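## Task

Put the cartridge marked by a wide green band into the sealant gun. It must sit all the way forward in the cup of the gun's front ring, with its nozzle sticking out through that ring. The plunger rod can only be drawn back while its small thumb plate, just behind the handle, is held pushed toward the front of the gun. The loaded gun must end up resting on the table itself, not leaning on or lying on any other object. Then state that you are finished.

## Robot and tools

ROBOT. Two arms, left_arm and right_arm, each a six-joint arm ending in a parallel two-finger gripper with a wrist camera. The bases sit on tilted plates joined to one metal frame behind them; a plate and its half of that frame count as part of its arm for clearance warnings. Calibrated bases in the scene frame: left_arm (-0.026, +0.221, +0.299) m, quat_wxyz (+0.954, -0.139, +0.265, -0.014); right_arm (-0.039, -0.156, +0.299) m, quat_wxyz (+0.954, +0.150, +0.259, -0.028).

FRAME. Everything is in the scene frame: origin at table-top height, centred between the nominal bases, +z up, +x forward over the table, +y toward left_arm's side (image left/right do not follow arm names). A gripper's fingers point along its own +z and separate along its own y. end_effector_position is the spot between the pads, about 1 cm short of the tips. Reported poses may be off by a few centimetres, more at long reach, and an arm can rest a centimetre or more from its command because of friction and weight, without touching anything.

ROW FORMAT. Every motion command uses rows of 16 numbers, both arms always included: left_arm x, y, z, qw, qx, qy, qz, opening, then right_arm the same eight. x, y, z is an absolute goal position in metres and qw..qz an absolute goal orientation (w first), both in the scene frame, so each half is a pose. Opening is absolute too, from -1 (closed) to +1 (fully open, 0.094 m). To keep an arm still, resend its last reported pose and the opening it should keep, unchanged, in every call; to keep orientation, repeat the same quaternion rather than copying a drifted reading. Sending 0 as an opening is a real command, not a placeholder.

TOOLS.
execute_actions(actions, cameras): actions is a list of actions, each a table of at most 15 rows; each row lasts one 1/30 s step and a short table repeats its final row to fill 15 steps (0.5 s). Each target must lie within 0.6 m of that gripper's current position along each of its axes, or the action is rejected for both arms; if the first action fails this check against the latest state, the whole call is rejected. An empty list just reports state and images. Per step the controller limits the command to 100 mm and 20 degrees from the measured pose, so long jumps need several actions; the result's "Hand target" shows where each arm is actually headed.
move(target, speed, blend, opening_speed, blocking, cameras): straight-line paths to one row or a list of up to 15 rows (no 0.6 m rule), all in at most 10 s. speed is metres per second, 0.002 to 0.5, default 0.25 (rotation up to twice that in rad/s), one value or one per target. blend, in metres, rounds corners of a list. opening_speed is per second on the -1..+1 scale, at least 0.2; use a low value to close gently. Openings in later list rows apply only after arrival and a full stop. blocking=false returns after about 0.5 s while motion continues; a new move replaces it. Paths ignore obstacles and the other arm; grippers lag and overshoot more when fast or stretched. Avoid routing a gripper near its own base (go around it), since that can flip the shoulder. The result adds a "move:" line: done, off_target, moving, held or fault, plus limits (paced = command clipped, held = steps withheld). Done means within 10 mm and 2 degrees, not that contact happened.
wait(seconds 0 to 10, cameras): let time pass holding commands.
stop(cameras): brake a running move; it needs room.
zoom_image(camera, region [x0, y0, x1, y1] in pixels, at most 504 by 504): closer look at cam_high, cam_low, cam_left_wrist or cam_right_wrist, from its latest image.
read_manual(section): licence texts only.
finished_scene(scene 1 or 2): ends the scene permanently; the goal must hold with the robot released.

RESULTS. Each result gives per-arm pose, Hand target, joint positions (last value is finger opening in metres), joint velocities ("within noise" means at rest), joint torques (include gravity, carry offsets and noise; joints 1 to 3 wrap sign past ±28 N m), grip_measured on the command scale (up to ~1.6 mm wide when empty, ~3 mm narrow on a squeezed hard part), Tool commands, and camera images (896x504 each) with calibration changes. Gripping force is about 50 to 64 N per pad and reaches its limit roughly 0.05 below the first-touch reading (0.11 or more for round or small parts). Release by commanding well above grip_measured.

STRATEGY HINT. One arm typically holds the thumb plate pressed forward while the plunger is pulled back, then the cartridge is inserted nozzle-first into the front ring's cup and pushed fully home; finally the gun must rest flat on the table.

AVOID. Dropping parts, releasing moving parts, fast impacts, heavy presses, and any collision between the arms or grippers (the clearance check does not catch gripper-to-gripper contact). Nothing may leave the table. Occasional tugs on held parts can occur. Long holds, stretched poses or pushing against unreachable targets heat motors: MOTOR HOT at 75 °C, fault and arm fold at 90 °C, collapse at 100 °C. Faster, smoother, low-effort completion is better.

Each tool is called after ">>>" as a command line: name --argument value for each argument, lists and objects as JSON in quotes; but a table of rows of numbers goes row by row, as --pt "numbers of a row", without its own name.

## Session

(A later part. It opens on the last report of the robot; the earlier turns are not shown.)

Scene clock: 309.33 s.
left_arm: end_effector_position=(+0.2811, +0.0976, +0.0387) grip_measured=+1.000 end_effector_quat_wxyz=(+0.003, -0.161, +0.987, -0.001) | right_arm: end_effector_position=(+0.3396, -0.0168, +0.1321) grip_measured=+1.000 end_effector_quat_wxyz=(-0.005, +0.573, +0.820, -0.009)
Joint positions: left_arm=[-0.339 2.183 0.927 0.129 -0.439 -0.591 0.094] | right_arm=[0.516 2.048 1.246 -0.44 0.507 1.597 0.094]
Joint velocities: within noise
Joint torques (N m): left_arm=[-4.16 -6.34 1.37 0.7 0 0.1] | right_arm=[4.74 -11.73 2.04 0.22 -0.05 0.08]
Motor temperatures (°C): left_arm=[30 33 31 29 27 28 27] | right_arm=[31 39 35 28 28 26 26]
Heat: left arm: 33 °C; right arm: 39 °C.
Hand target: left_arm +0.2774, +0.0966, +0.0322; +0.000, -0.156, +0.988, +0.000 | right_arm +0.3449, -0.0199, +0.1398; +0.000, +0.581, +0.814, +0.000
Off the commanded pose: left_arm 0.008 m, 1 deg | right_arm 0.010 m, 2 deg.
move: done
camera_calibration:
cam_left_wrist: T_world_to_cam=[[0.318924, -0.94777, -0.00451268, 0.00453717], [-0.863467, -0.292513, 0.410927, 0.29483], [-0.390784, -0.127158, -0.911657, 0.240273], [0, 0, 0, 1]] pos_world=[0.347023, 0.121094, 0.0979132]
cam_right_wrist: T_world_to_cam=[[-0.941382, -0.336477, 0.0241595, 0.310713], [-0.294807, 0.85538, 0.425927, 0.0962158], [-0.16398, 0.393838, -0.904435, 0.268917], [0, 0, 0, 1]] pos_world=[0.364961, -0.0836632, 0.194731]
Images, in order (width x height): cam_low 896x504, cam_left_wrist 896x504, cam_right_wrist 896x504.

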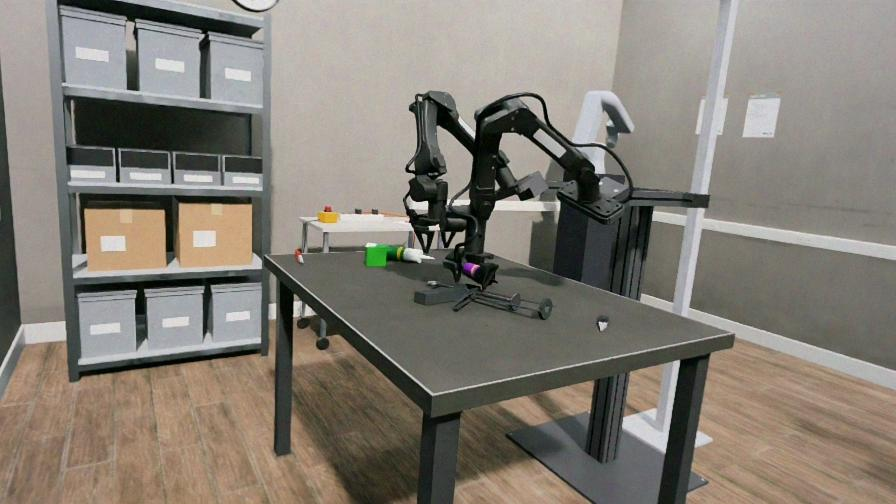

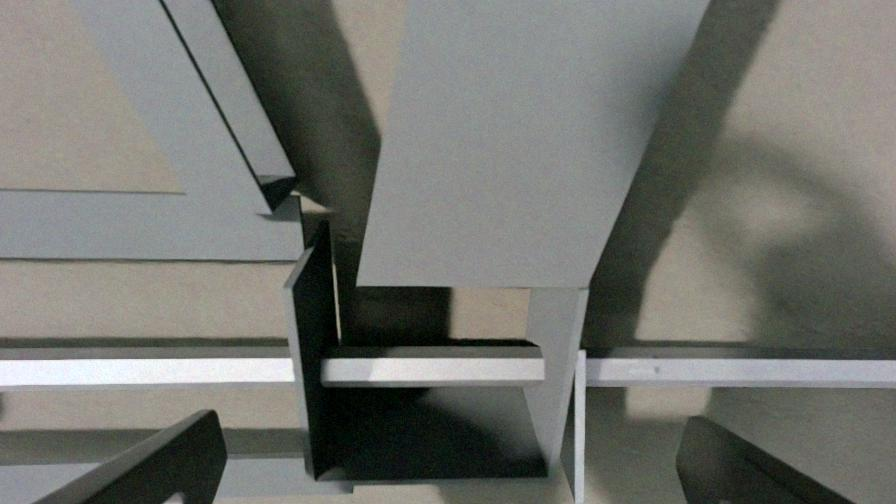

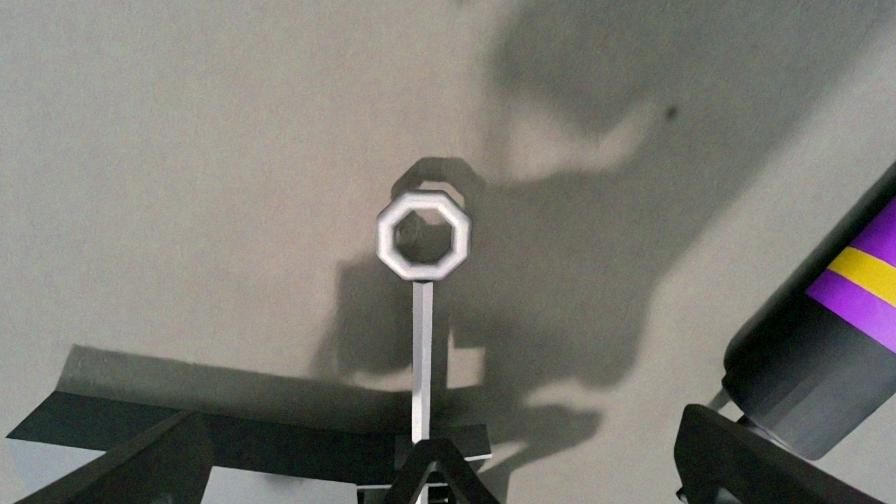

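>>> move --target '[0.2735, 0.0965, 0.021, 0, -0.156, 0.988, 0, 1, 0.345, -0.02, 0.14, 0, 0.581, 0.814, 0, 1]' --cameras '["cam_left_wrist", "cam_right_wrist","cam_low"]' --speed 0.05

>>> zoom_image --camera "cam_low" --region '[400, 240, 520, 330]'

Scene clock: 318.40 s.
left_arm: end_effector_position=(+0.2768, +0.0973, +0.0279) grip_measured=+1.000 end_effector_quat_wxyz=(+0.002, -0.160, +0.987, -0.001) | right_arm: end_effector_position=(+0.3396, -0.0168, +0.1321) grip_measured=+1.000 end_effector_quat_wxyz=(-0.005, +0.573, +0.820, -0.009)
Joint positions: left_arm=[-0.329 2.224 0.932 0.167 -0.433 -0.58 0.094] | right_arm=[0.516 2.048 1.246 -0.44 0.507 1.597 0.094]
Joint velocities: within noise
Joint torques (N m): left_arm=[-4.1 -6.13 1.07 0.74 0.02 0.11] | right_arm=[4.77 -11.7 2.11 0.25 -0.03 0.05]
Motor temperatures (°C): left_arm=[30 33 31 29 27 28 27] | right_arm=[31 40 35 28 28 26 26]
Heat: left arm: 33 °C; right arm: 40 °C.
Hand target: left_arm +0.2734, +0.0965, +0.0212; +0.000, -0.156, +0.988, +0.000 | right_arm +0.3448, -0.0199, +0.1398; +0.000, +0.581, +0.814, +0.000
Off the commanded pose: left_arm 0.008 m, 1 deg | right_arm 0.010 m, 2 deg.
move: done
camera_calibration:
cam_left_wrist: T_world_to_cam=[[0.317537, -0.948233, -0.00498018, 0.0060587], [-0.862919, -0.291137, 0.413049, 0.295126], [-0.393116, -0.126861, -0.910695, 0.229261], [0, 0, 0, 1]] pos_world=[0.342873, 0.120752, 0.0869158]
cam_right_wrist: T_world_to_cam=[[-0.941382, -0.336477, 0.0241595, 0.310713], [-0.294807, 0.85538, 0.425927, 0.0962158], [-0.16398, 0.393838, -0.904435, 0.268917], [0, 0, 0, 1]] pos_world=[0.364961, -0.0836632, 0.194731]
Images, in order (width x height): cam_low 896x504, cam_left_wrist 896x504, cam_right_wrist 896x504.

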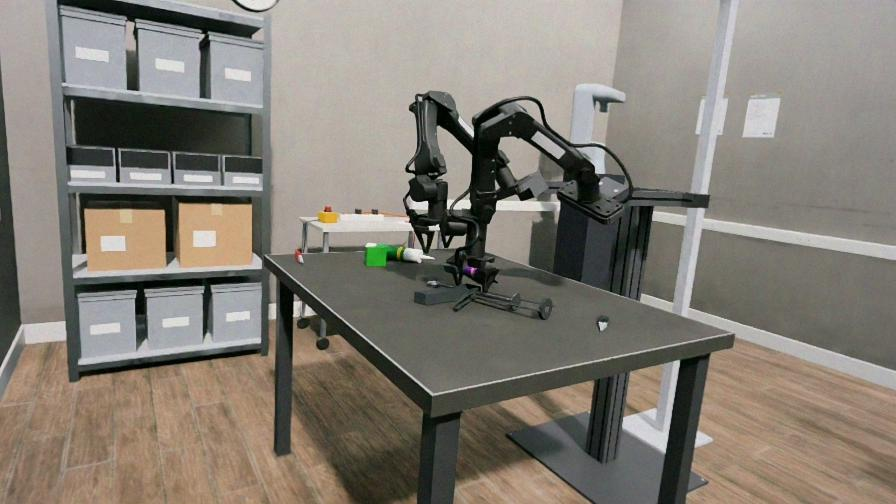

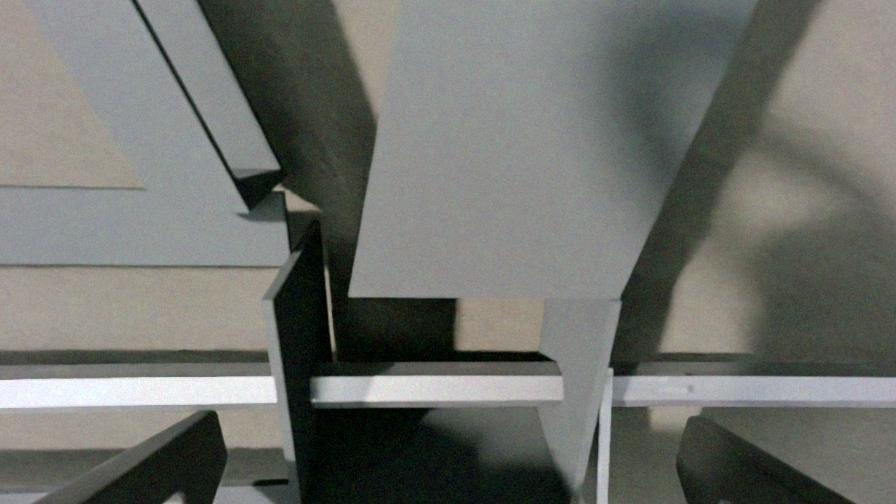

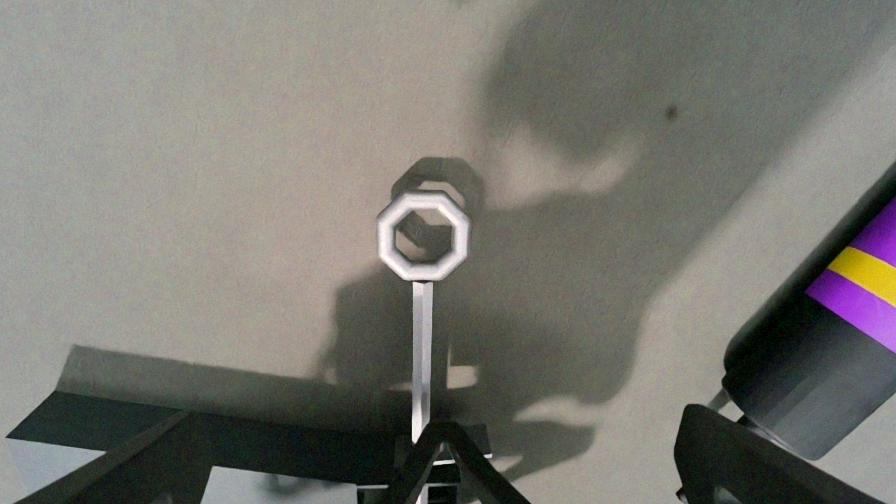

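Scaled by 4.200.

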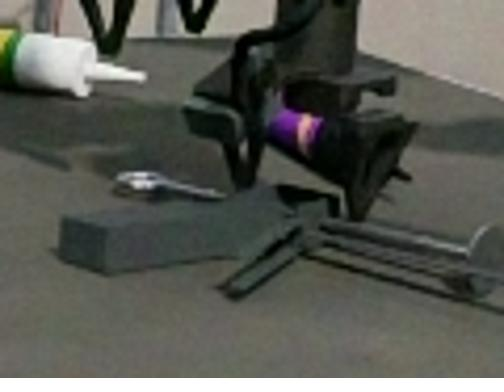

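>>> move --pt "0.2690 0.0955 0.021 0 -0.156 0.988 0 1 0.345 -0.02 0.14 0 0.581 0.814 0 1" --pt "0.2690 0.0955 0.021 0 -0.156 0.988 0 0.4 0.345 -0.02 0.14 0 0.581 0.814 0 1" --cameras '["cam_left_wrist", "cam_right_wrist"]' --speed 0.05 --opening_speed 0.5

Scene clock: 334.03 s.
left_arm: end_effector_position=(+0.2769, +0.0972, +0.0278) grip_measured=+0.402 end_effector_quat_wxyz=(+0.004, -0.161, +0.987, -0.002) | right_arm: end_effector_position=(+0.3396, -0.0168, +0.1321) grip_measured=+1.000 end_effector_quat_wxyz=(-0.005, +0.573, +0.820, -0.009)
Joint positions: left_arm=[-0.329 2.224 0.928 0.175 -0.433 -0.58 0.066] | right_arm=[0.516 2.048 1.246 -0.44 0.507 1.597 0.094]
Joint velocities: within noise
Joint torques (N m): left_arm=[-4.63 -5.94 0.01 0.8 -0.02 0.04] | right_arm=[4.72 -11.69 2.13 0.25 -0.04 0.08]
Motor temperatures (°C): left_arm=[30 34 31 29 26 28 27] | right_arm=[31 40 35 28 28 26 26]
Heat: left arm: 34 °C; right arm: 40 °C.
Hand target: left_arm +0.2688, +0.0956, +0.0214; +0.000, -0.156, +0.988, +0.000 | right_arm +0.3448, -0.0199, +0.1398; +0.000, +0.581, +0.814, +0.000
Off the commanded pose: left_arm 0.011 m, 1 deg | right_arm 0.010 m, 2 deg.
move: off_target (left_arm); target 2's new opening was sent with left_arm's hand 0.011 m and 1 deg from that target
camera_calibration:
cam_left_wrist: T_world_to_cam=[[0.319369, -0.947628, -0.00236846, 0.00523225], [-0.863973, -0.2922, 0.410085, 0.295731], [-0.3893, -0.128922, -0.912044, 0.228442], [0, 0, 0, 1]] pos_world=[0.342765, 0.120822, 0.0870866]
cam_right_wrist: T_world_to_cam=[[-0.941382, -0.336477, 0.0241595, 0.310713], [-0.294807, 0.85538, 0.425927, 0.0962158], [-0.16398, 0.393838, -0.904435, 0.268917], [0, 0, 0, 1]] pos_world=[0.364961, -0.0836632, 0.194731]
Images, in order (width x height): cam_left_wrist 896x504, cam_right_wrist 896x504.

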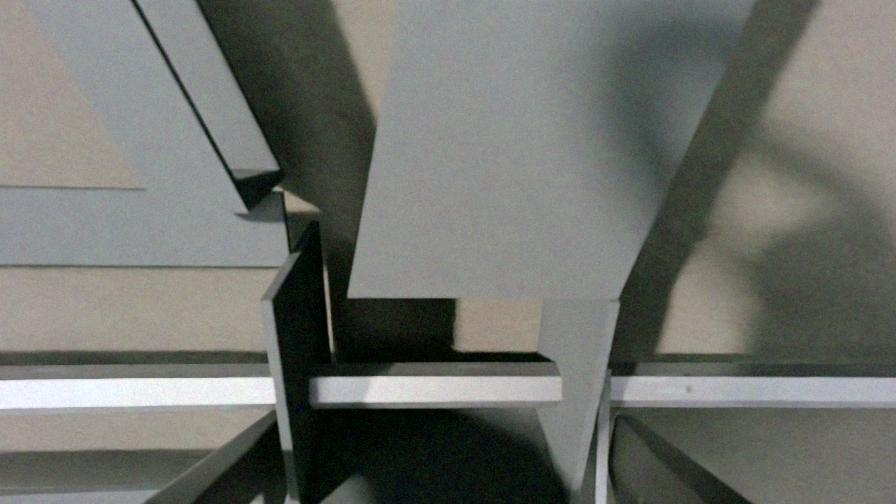

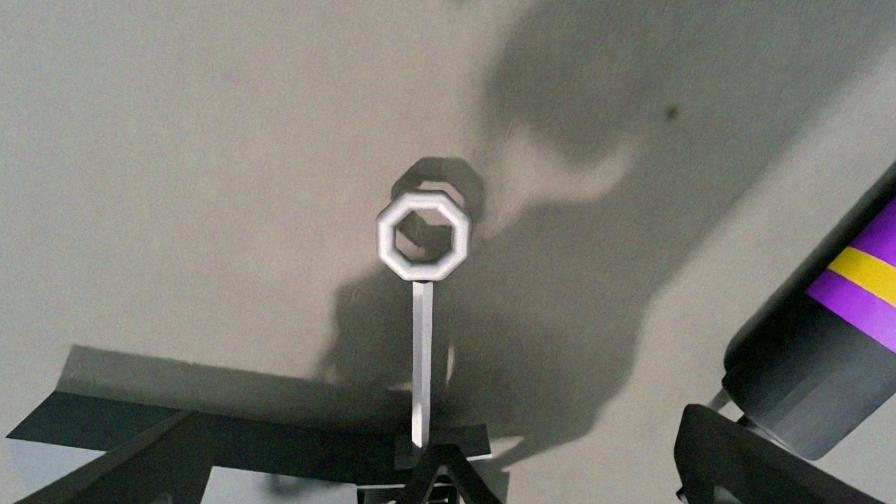

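>>> move --target '[0.2735, 0.0965, 0.021, 0, -0.156, 0.988, 0, 0.1, 0.345, -0.02, 0.14, 0, 0.581, 0.814, 0, 1]' --cameras '["cam_left_wrist", "cam_right_wrist"]' --speed 0.05 --opening_speed 0.3

Scene clock: 340.73 s.
left_arm: end_effector_position=(+0.2770, +0.0963, +0.0279) grip_measured=+0.148 end_effector_quat_wxyz=(+0.004, -0.161, +0.987, -0.004) | right_arm: end_effector_position=(+0.3396, -0.0168, +0.1321) grip_measured=+1.000 end_effector_quat_wxyz=(-0.005, +0.573, +0.820, -0.009)
Joint positions: left_arm=[-0.329 2.224 0.928 0.176 -0.428 -0.579 0.054] | right_arm=[0.516 2.048 1.246 -0.44 0.507 1.597 0.094]
Joint velocities: within noise
Joint torques (N m): left_arm=[-4.16 -6.12 1.47 0.66 -0.03 0.09] | right_arm=[4.72 -11.59 2.04 0.22 -0.04 0.06]
Motor temperatures (°C): left_arm=[30 34 31 29 26 28 27] | right_arm=[31 40 35 28 28 26 26]
Heat: left arm: 34 °C; right arm: 40 °C.
Hand target: left_arm +0.2733, +0.0965, +0.0212; +0.000, -0.156, +0.988, +0.000 | right_arm +0.3448, -0.0199, +0.1398; +0.000, +0.581, +0.814, +0.000
Off the commanded pose: left_arm 0.008 m, 1 deg | right_arm 0.010 m, 2 deg.
move: done
camera_calibration:
cam_left_wrist: T_world_to_cam=[[0.319057, -0.947733, 0.00234589, 0.00431269], [-0.863967, -0.289837, 0.411771, 0.295212], [-0.389569, -0.133405, -0.911284, 0.228825], [0, 0, 0, 1]] pos_world=[0.342821, 0.120177, 0.0869543]
cam_right_wrist: T_world_to_cam=[[-0.941382, -0.336477, 0.0241595, 0.310713], [-0.294807, 0.85538, 0.425927, 0.0962158], [-0.16398, 0.393838, -0.904435, 0.268917], [0, 0, 0, 1]] pos_world=[0.364961, -0.0836632, 0.194731]
Images, in order (width x height): cam_left_wrist 896x504, cam_right_wrist 896x504.

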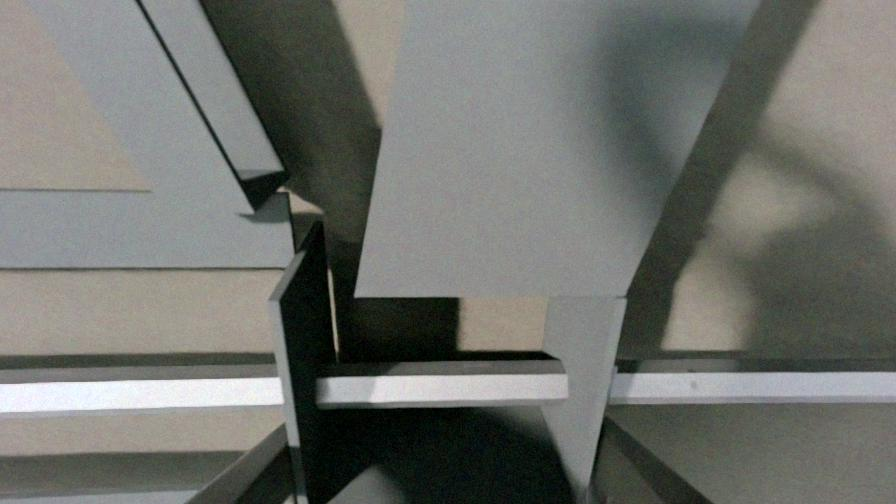

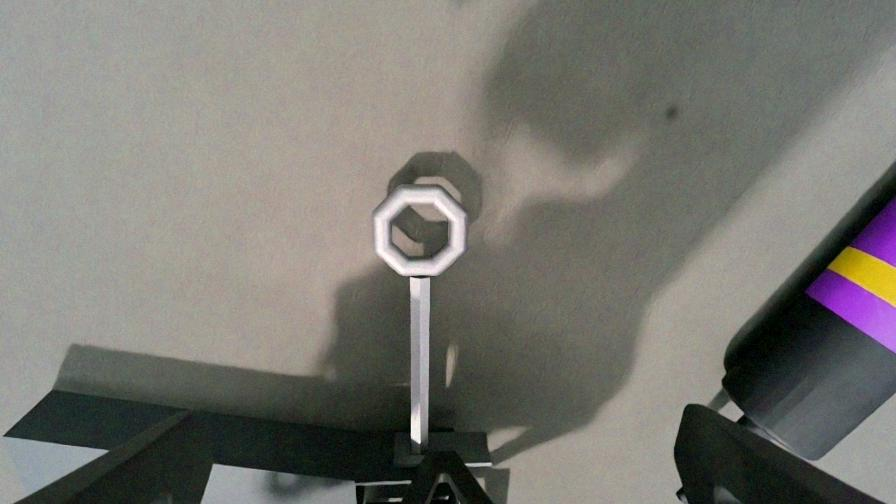

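>>> move --pt "0.2735 0.0965 0.021 0 -0.156 0.988 0 0.1 0.357 -0.021 0.09 0 0.591 0.807 0 0.3" --pt "0.2735 0.0965 0.021 0 -0.156 0.988 0 0.1 0.357 -0.021 0.055 0 0.591 0.807 0 0.3" --cameras '["cam_left_wrist", "cam_right_wrist"]' --speed 0.1

Scene clock: 365.20 s.
left_arm: end_effector_position=(+0.2770, +0.0963, +0.0279) grip_measured=+0.147 end_effector_quat_wxyz=(+0.004, -0.161, +0.987, -0.004) | right_arm: end_effector_position=(+0.3573, -0.0234, +0.0606) grip_measured=+0.302 end_effector_quat_wxyz=(+0.002, +0.593, +0.805, +0.000)
Joint positions: left_arm=[-0.329 2.224 0.928 0.176 -0.428 -0.579 0.054] | right_arm=[0.404 2.242 1.323 -0.242 0.466 1.517 0.061]
Joint velocities: within noise
Joint torques (N m): left_arm=[-4.12 -6.17 1.35 0.61 -0.05 0.08] | right_arm=[4.9 -8.35 3.63 0.35 -0.05 -0.03]
Motor temperatures (°C): left_arm=[30 34 31 28 26 28 28] | right_arm=[31 40 35 27 28 26 26]
Heat: left arm: 34 °C; right arm: 40 °C.
Hand target: left_arm +0.2733, +0.0965, +0.0212; +0.000, -0.156, +0.988, +0.000 | right_arm +0.3569, -0.0211, +0.0551; +0.000, +0.591, +0.807, +0.000
Off the commanded pose: left_arm 0.008 m, 1 deg | right_arm 0.006 m, 0 deg.
move: done
camera_calibration:
cam_left_wrist: T_world_to_cam=[[0.319057, -0.947733, 0.00234589, 0.00431269], [-0.863967, -0.289837, 0.411771, 0.295212], [-0.389569, -0.133405, -0.911284, 0.228825], [0, 0, 0, 1]] pos_world=[0.342821, 0.120177, 0.0869543]
cam_right_wrist: T_world_to_cam=[[-0.957295, -0.289112, 0.000207788, 0.335173], [-0.26144, 0.865974, 0.426307, 0.125789], [-0.123431, 0.408048, -0.904578, 0.195602], [0, 0, 0, 1]] pos_world=[0.377889, -0.0918427, 0.123243]
Images, in order (width x height): cam_left_wrist 896x504, cam_right_wrist 896x504.

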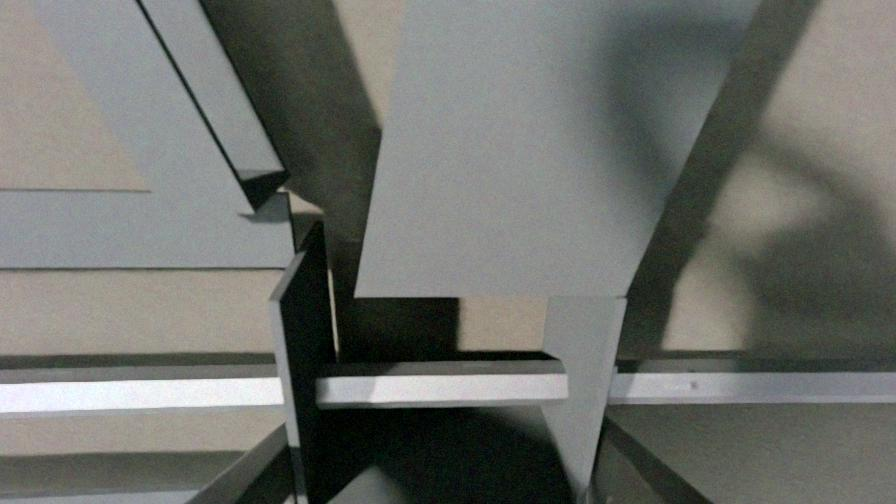

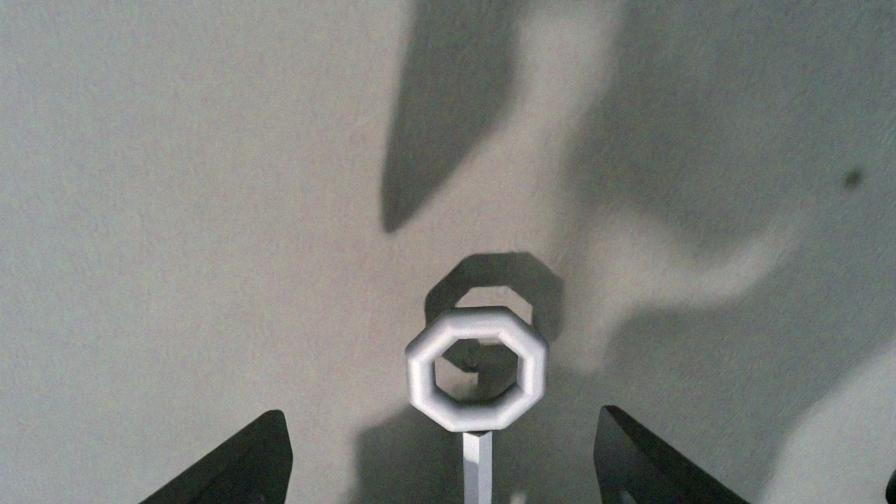

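>>> move --pt "0.2735 0.0965 0.021 0 -0.156 0.988 0 0.1 0.348 -0.0165 0.055 0 0.591 0.807 0 0.1" --pt "0.2735 0.0965 0.021 0 -0.156 0.988 0 0.1 0.348 -0.0165 0.03 0 0.591 0.807 0 0.1" --cameras '["cam_right_wrist","cam_low"]' --speed 0.08

>>> zoom_image --camera "cam_low" --region '[400, 240, 520, 330]'

Scene clock: 376.47 s.
left_arm: end_effector_position=(+0.2770, +0.0963, +0.0279) grip_measured=+0.147 end_effector_quat_wxyz=(+0.004, -0.161, +0.987, -0.004) | right_arm: end_effector_position=(+0.3493, -0.0179, +0.0362) grip_measured=+0.102 end_effector_quat_wxyz=(+0.002, +0.593, +0.805, +0.001)
Joint positions: left_arm=[-0.329 2.224 0.928 0.176 -0.428 -0.579 0.054] | right_arm=[0.393 2.315 1.327 -0.165 0.461 1.504 0.052]
Joint velocities: within noise
Joint torques (N m): left_arm=[-4.22 -6.22 1.31 0.63 -0.04 0.08] | right_arm=[4.79 -8.17 3.22 0.3 -0.04 -0.08]
Motor temperatures (°C): left_arm=[30 34 30 28 26 28 28] | right_arm=[31 39 35 27 28 26 26]
Heat: left arm: 34 °C; right arm: 39 °C.
Hand target: left_arm +0.2733, +0.0965, +0.0212; +0.000, -0.156, +0.988, +0.000 | right_arm +0.3477, -0.0165, +0.0301; +0.000, +0.591, +0.807, +0.000
Off the commanded pose: left_arm 0.008 m, 1 deg | right_arm 0.006 m, 0 deg.
move: done
camera_calibration:
cam_right_wrist: T_world_to_cam=[[-0.956987, -0.290125, -0.00179195, 0.329042], [-0.263077, 0.865131, 0.427012, 0.129902], [-0.122337, 0.409116, -0.904244, 0.169969], [0, 0, 0, 1]] pos_world=[0.369857, -0.0864559, 0.0988135]
Images, in order (width x height): cam_low 896x504, cam_right_wrist 896x504.

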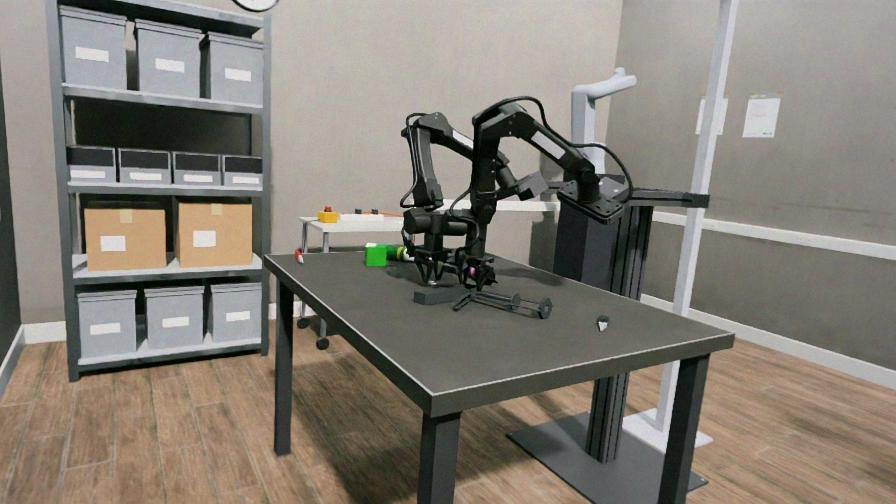

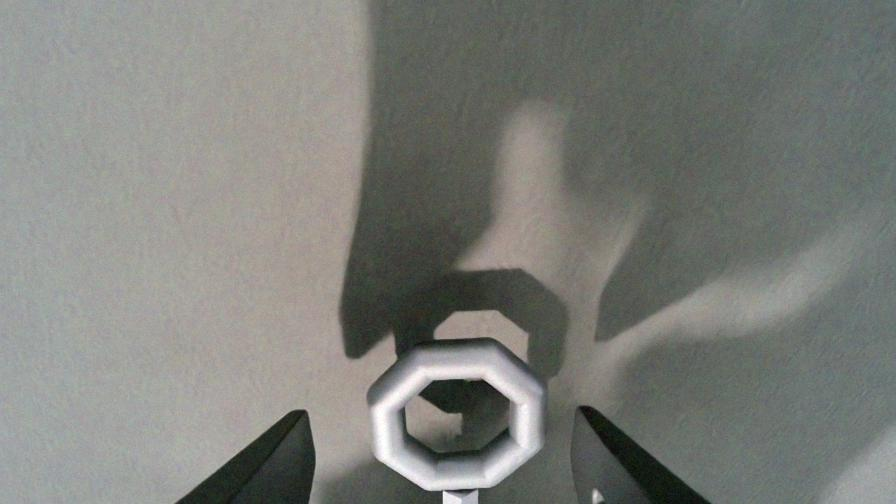

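Scaled by 4.200.

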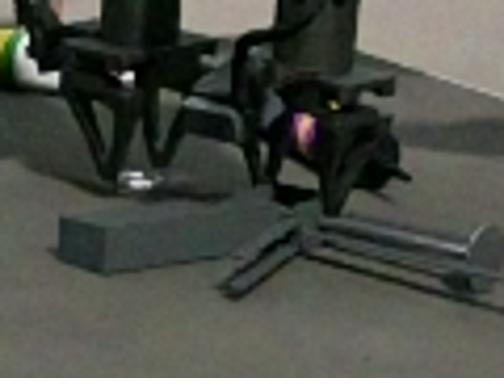

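>>> move --pt "0.2735 0.0965 0.021 0 -0.156 0.988 0 0.1 0.348 -0.0165 0.017 0 0.591 0.807 0 0.1" --pt "0.2735 0.0965 0.021 0 -0.156 0.988 0 0.05 0.348 -0.0165 0.017 0 0.591 0.807 0 -0.6" --cameras '["cam_right_wrist","cam_low","cam_left_wrist"]' --speed 0.06 --opening_speed 0.5

Scene clock: 383.93 s.
left_arm: end_effector_position=(+0.2795, +0.0959, +0.0278) grip_measured=+0.147 end_effector_quat_wxyz=(+0.006, -0.163, +0.987, -0.005) | right_arm: end_effector_position=(+0.3496, -0.0180, +0.0244) grip_measured=-0.260 end_effector_quat_wxyz=(+0.002, +0.591, +0.807, +0.001)
Joint positions: left_arm=[-0.328 2.224 0.933 0.178 -0.428 -0.579 0.054] | right_arm=[0.38 2.352 1.349 -0.146 0.455 1.487 0.035]
Joint velocities: within noise
Joint torques (N m): left_arm=[-4.18 -6.26 0.99 0.65 -0.03 0.08] | right_arm=[4.7 -8.05 3.02 0.36 -0.04 -0.03]
Motor temperatures (°C): left_arm=[30 34 30 28 26 28 28] | right_arm=[31 39 35 27 28 26 26]
Heat: left arm: 34 °C; right arm: 39 °C.
Hand target: left_arm +0.2733, +0.0966, +0.0213; +0.000, -0.156, +0.988, +0.000 | right_arm +0.3478, -0.0166, +0.0172; +0.000, +0.591, +0.807, +0.000
Off the commanded pose: left_arm 0.009 m, 1 deg | right_arm 0.008 m, 0 deg.
move: done
camera_calibration:
cam_left_wrist: T_world_to_cam=[[0.322055, -0.946708, 0.00498066, 0.00219398], [-0.865154, -0.292167, 0.407612, 0.297972], [-0.384435, -0.135582, -0.913142, 0.22858], [0, 0, 0, 1]] pos_world=[0.344959, 0.120126, 0.0872574]
cam_right_wrist: T_world_to_cam=[[-0.955843, -0.293878, -0.000320582, 0.328742], [-0.265852, 0.864221, 0.427136, 0.136069], [-0.125249, 0.40836, -0.904188, 0.160361], [0, 0, 0, 1]] pos_world=[0.370485, -0.0864687, 0.0869821]
Images, in order (width x height): cam_low 896x504, cam_left_wrist 896x504, cam_right_wrist 896x504.

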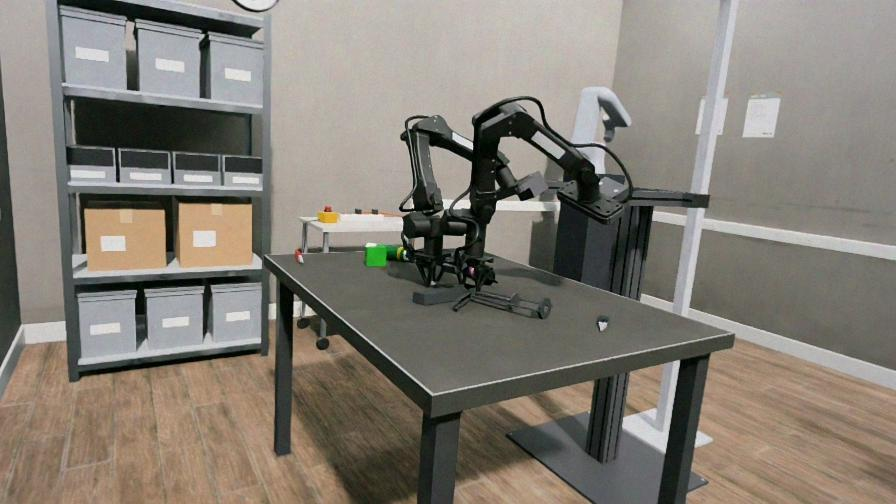

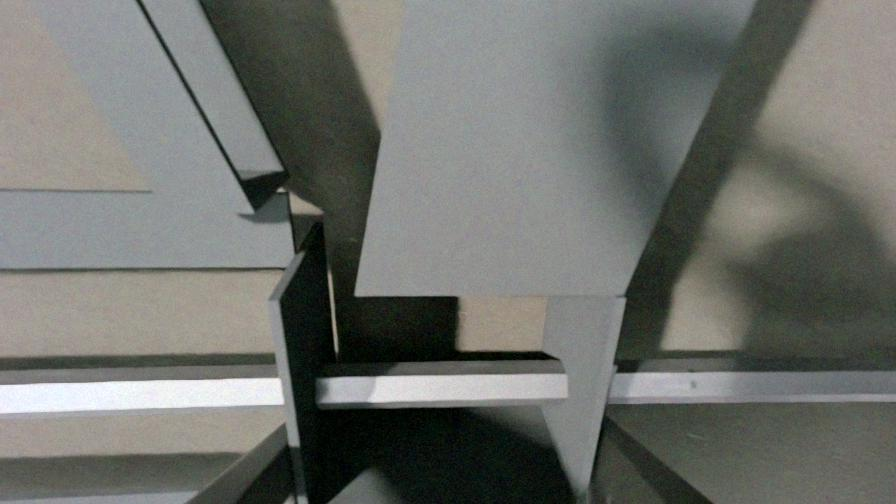

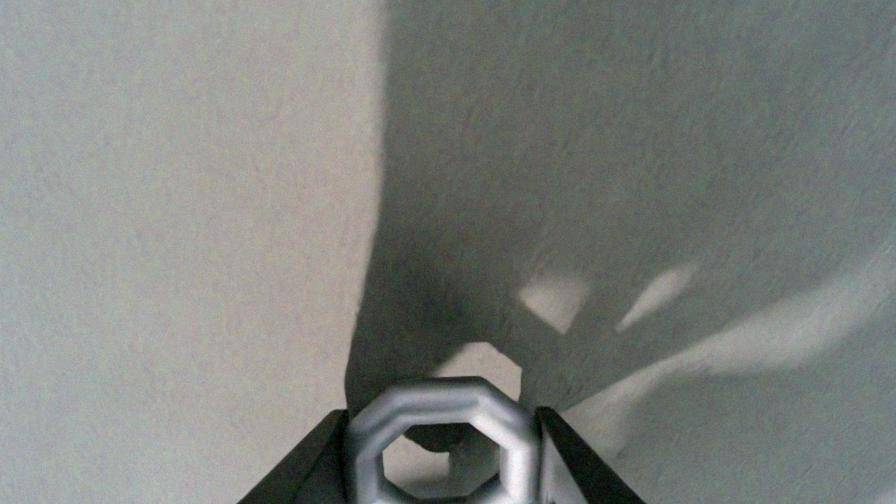

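>>> move --target '[0.2735, 0.0965, 0.021, 0, -0.156, 0.988, 0, 0.05, 0.3573, -0.045, 0.018, 0, 0.591, 0.807, 0, -0.6]' --cameras '["cam_right_wrist","cam_low","cam_left_wrist"]' --speed 0.06

Scene clock: 392.33 s.
left_arm: end_effector_position=(+0.2803, +0.0960, +0.0279) grip_measured=+0.146 end_effector_quat_wxyz=(+0.007, -0.164, +0.986, -0.005) | right_arm: end_effector_position=(+0.3509, -0.0198, +0.0230) grip_measured=-0.260 end_effector_quat_wxyz=(-0.024, +0.585, +0.811, +0.020)
Joint positions: left_arm=[-0.328 2.224 0.934 0.178 -0.429 -0.582 0.054] | right_arm=[0.349 2.34 1.349 -0.153 0.378 1.445 0.035]
Joint velocities: within noise
Joint torques (N m): left_arm=[-4.23 -6.24 0.77 0.63 -0.05 0.11] | right_arm=[2.11 -10.61 1.44 0.39 0.48 -0.24]
Motor temperatures (°C): left_arm=[30 34 30 28 26 28 28] | right_arm=[31 38 34 27 28 26 27]
Heat: left arm: 34 °C; right arm: 38 °C.
Hand target: left_arm +0.2734, +0.0966, +0.0213; +0.000, -0.156, +0.988, +0.000 | right_arm +0.3568, -0.0447, +0.0185; -0.001, +0.591, +0.807, -0.001
Off the commanded pose: left_arm 0.010 m, 1 deg | right_arm 0.026 m, 4 deg.
move: off_target (right_arm)
camera_calibration:
cam_left_wrist: T_world_to_cam=[[0.325201, -0.945634, 0.00450569, 0.00105316], [-0.864865, -0.295491, 0.405824, 0.298953], [-0.382429, -0.135871, -0.91394, 0.228411], [0, 0, 0, 1]] pos_world=[0.345563, 0.120368, 0.087427]
cam_right_wrist: T_world_to_cam=[[-0.951332, -0.308168, -0.000534421, 0.327672], [-0.269809, 0.832077, 0.484614, 0.137971], [-0.148898, 0.461173, -0.874728, 0.168694], [0, 0, 0, 1]] pos_world=[0.374069, -0.0916213, 0.0808738]
Images, in order (width x height): cam_low 896x504, cam_left_wrist 896x504, cam_right_wrist 896x504.

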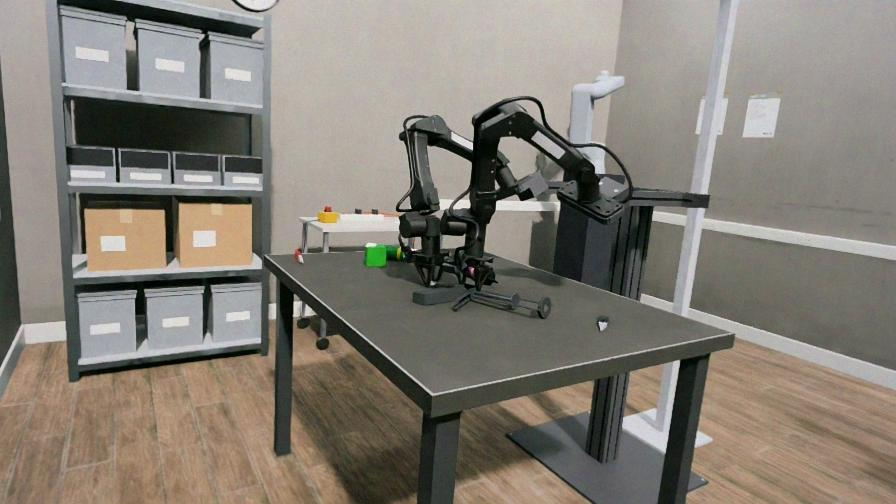

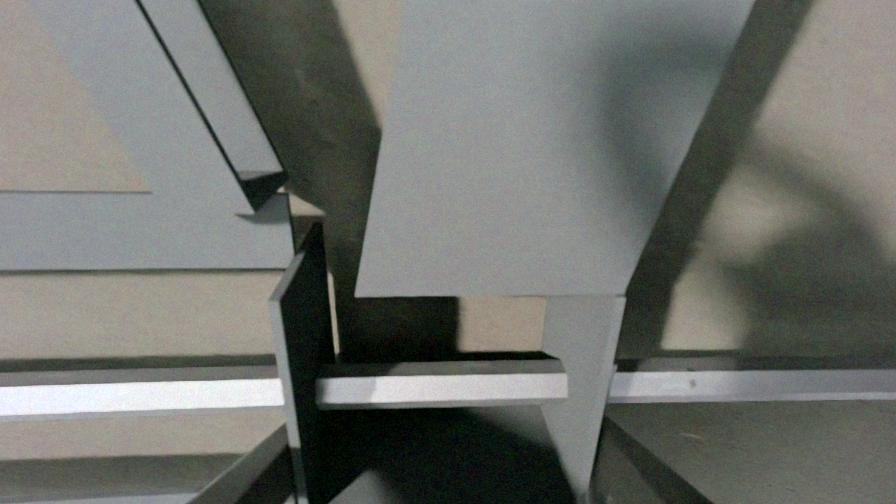

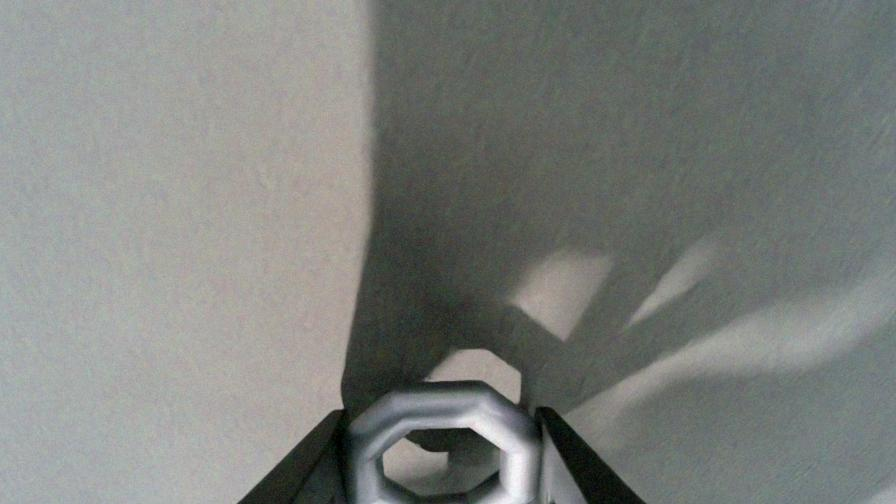

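>>> zoom_image --camera "cam_left_wrist" --region '[500, 280, 700, 504]'

Scaled by 2.250.

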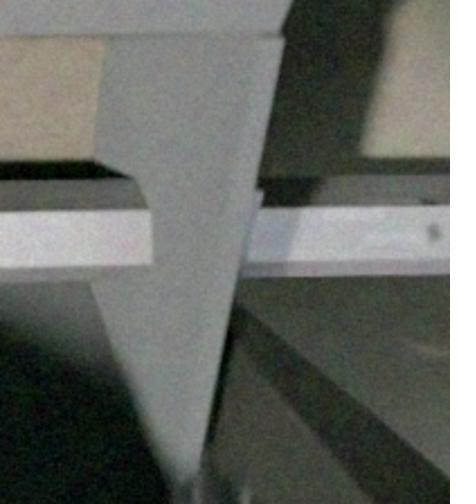

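>>> move --target '[0.2735, 0.0965, 0.021, 0, -0.156, 0.988, 0, 0.05, 0.3697, -0.083, 0.020, 0, 0.591, 0.807, 0, -0.8]' --cameras '["cam_right_wrist","cam_left_wrist"]' --speed 0.06

Scene clock: 409.43 s.
left_arm: end_effector_position=(+0.2805, +0.0960, +0.0279) grip_measured=+0.146 end_effector_quat_wxyz=(+0.007, -0.164, +0.986, -0.005) | right_arm: end_effector_position=(+0.3623, -0.0536, +0.0214) grip_measured=-0.260 end_effector_quat_wxyz=(-0.032, +0.584, +0.810, +0.026)
Joint positions: left_arm=[-0.328 2.224 0.935 0.178 -0.429 -0.582 0.054] | right_arm=[0.263 2.296 1.343 -0.163 0.322 1.362 0.035]
Joint velocities: within noise
Joint torques (N m): left_arm=[-4.21 -6.28 0.8 0.67 -0.06 0.11] | right_arm=[1.92 -11.56 1.33 0.36 0.62 -0.21]
Motor temperatures (°C): left_arm=[30 34 30 28 26 28 29] | right_arm=[31 38 34 27 28 26 28]
Heat: left arm: 34 °C; right arm: 38 °C.
Hand target: left_arm +0.2734, +0.0966, +0.0213; +0.000, -0.156, +0.988, +0.000 | right_arm +0.3692, -0.0824, +0.0205; -0.001, +0.591, +0.807, -0.001
Off the commanded pose: left_arm 0.010 m, 1 deg | right_arm 0.030 m, 5 deg.
move: off_target (right_arm)
camera_calibration:
cam_left_wrist: T_world_to_cam=[[0.3255, -0.945529, 0.00489166, 0.000799958], [-0.865042, -0.295695, 0.405297, 0.299243], [-0.381774, -0.136156, -0.914172, 0.228362], [0, 0, 0, 1]] pos_world=[0.34578, 0.120334, 0.0874763]
cam_right_wrist: T_world_to_cam=[[-0.95111, -0.308846, -0.00199432, 0.328009], [-0.268173, 0.822616, 0.501385, 0.168508], [-0.15321, 0.477407, -0.865222, 0.186785], [0, 0, 0, 1]] pos_world=[0.385779, -0.126485, 0.0777779]
Images, in order (width x height): cam_left_wrist 896x504, cam_right_wrist 896x504.

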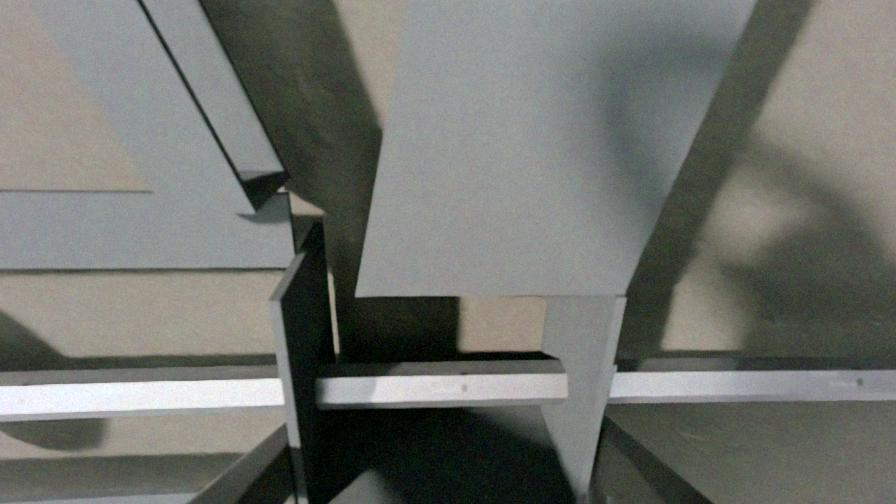

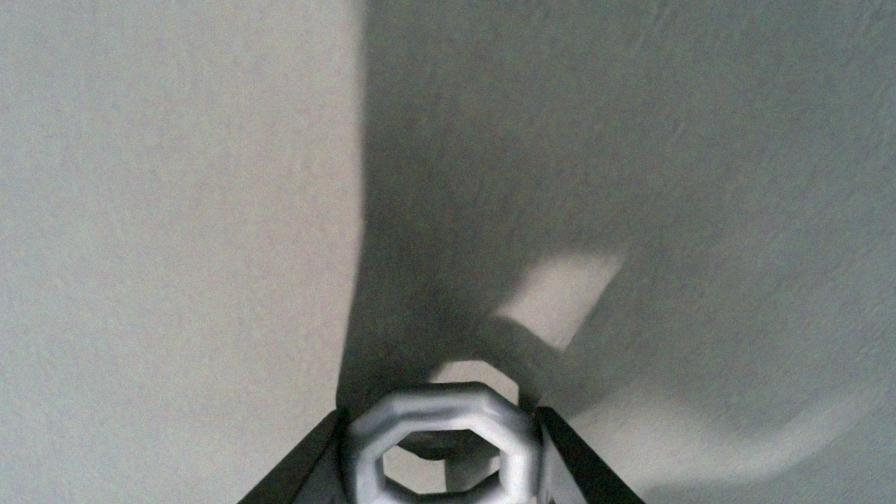

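>>> move --target '[0.2735, 0.0965, 0.021, 0, -0.156, 0.988, 0, 0.05, 0.388, -0.140, 0.023, 0, 0.591, 0.807, 0, -0.8]' --cameras '["cam_right_wrist","cam_left_wrist", "cam_high"]' --speed 0.06

Scene clock: 416.70 s.
left_arm: end_effector_position=(+0.2801, +0.0935, +0.0286) grip_measured=+0.146 end_effector_quat_wxyz=(+0.006, -0.157, +0.988, -0.007) | right_arm: end_effector_position=(+0.3672, -0.0874, +0.0205) grip_measured=-0.260 end_effector_quat_wxyz=(-0.065, +0.584, +0.807, +0.051)
Joint positions: left_arm=[-0.333 2.224 0.936 0.176 -0.426 -0.571 0.054] | right_arm=[0.152 2.251 1.343 -0.203 0.192 1.267 0.035]
Joint velocities: within noise
Joint torques (N m): left_arm=[-3.79 -6.24 0.84 0.65 -0.07 -0.01] | right_arm=[0.21 -13.14 3.62 0.16 1.31 -0.43]
Motor temperatures (°C): left_arm=[30 34 30 28 26 28 29] | right_arm=[31 39 34 27 28 26 28]
Heat: left arm: 34 °C; right arm: 39 °C.
Hand target: left_arm +0.2734, +0.0965, +0.0213; +0.000, -0.156, +0.988, +0.000 | right_arm +0.3860, -0.1387, +0.0249; -0.004, +0.592, +0.806, +0.000
Off the commanded pose: left_arm 0.010 m, 1 deg | right_arm 0.057 m, 10 deg.
move: off_target (right_arm)
camera_calibration:
cam_left_wrist: T_world_to_cam=[[0.310863, -0.950409, 0.00935983, 0.00309618], [-0.869196, -0.280288, 0.407355, 0.297501], [-0.38453, -0.134767, -0.913222, 0.229131], [0, 0, 0, 1]] pos_world=[0.345732, 0.117208, 0.0880297]
cam_right_wrist: T_world_to_cam=[[-0.952084, -0.305826, -0.00258107, 0.322779], [-0.25224, 0.780432, 0.572103, 0.187078], [-0.17295, 0.545341, -0.820178, 0.215137], [0, 0, 0, 1]] pos_world=[0.391709, -0.16461, 0.0702555]
Images, in order (width x height): cam_high 896x504, cam_left_wrist 896x504, cam_right_wrist 896x504.

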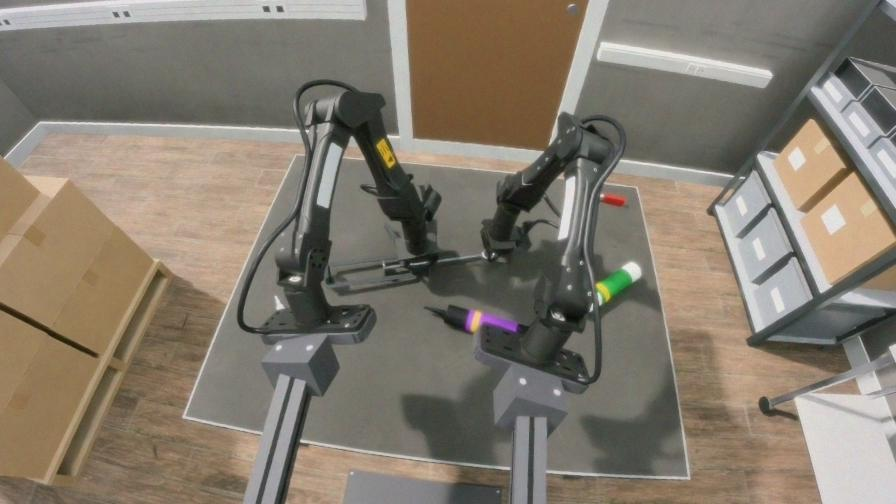

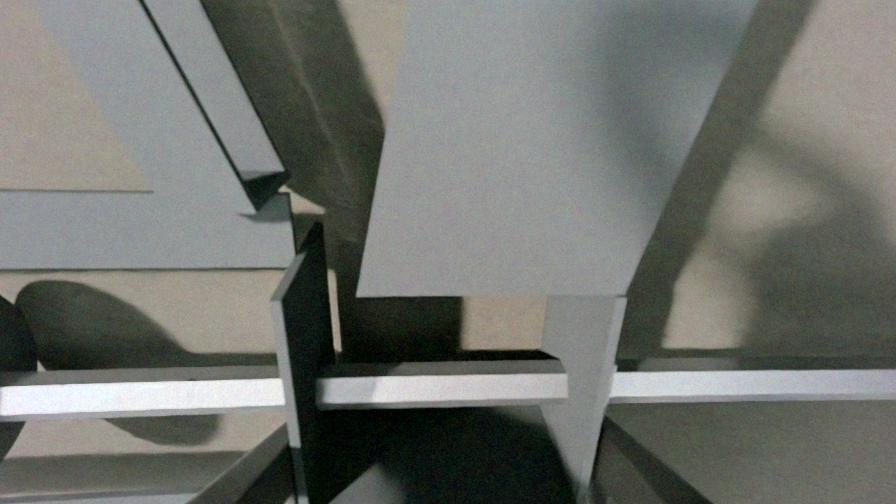

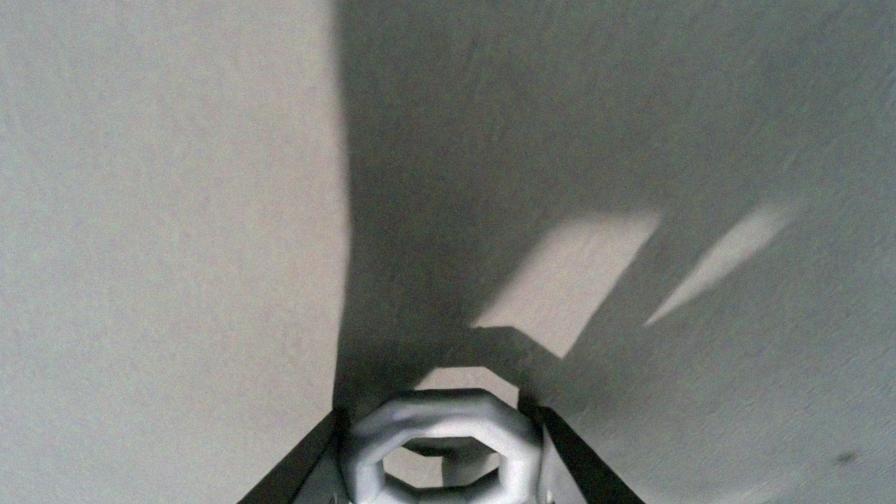

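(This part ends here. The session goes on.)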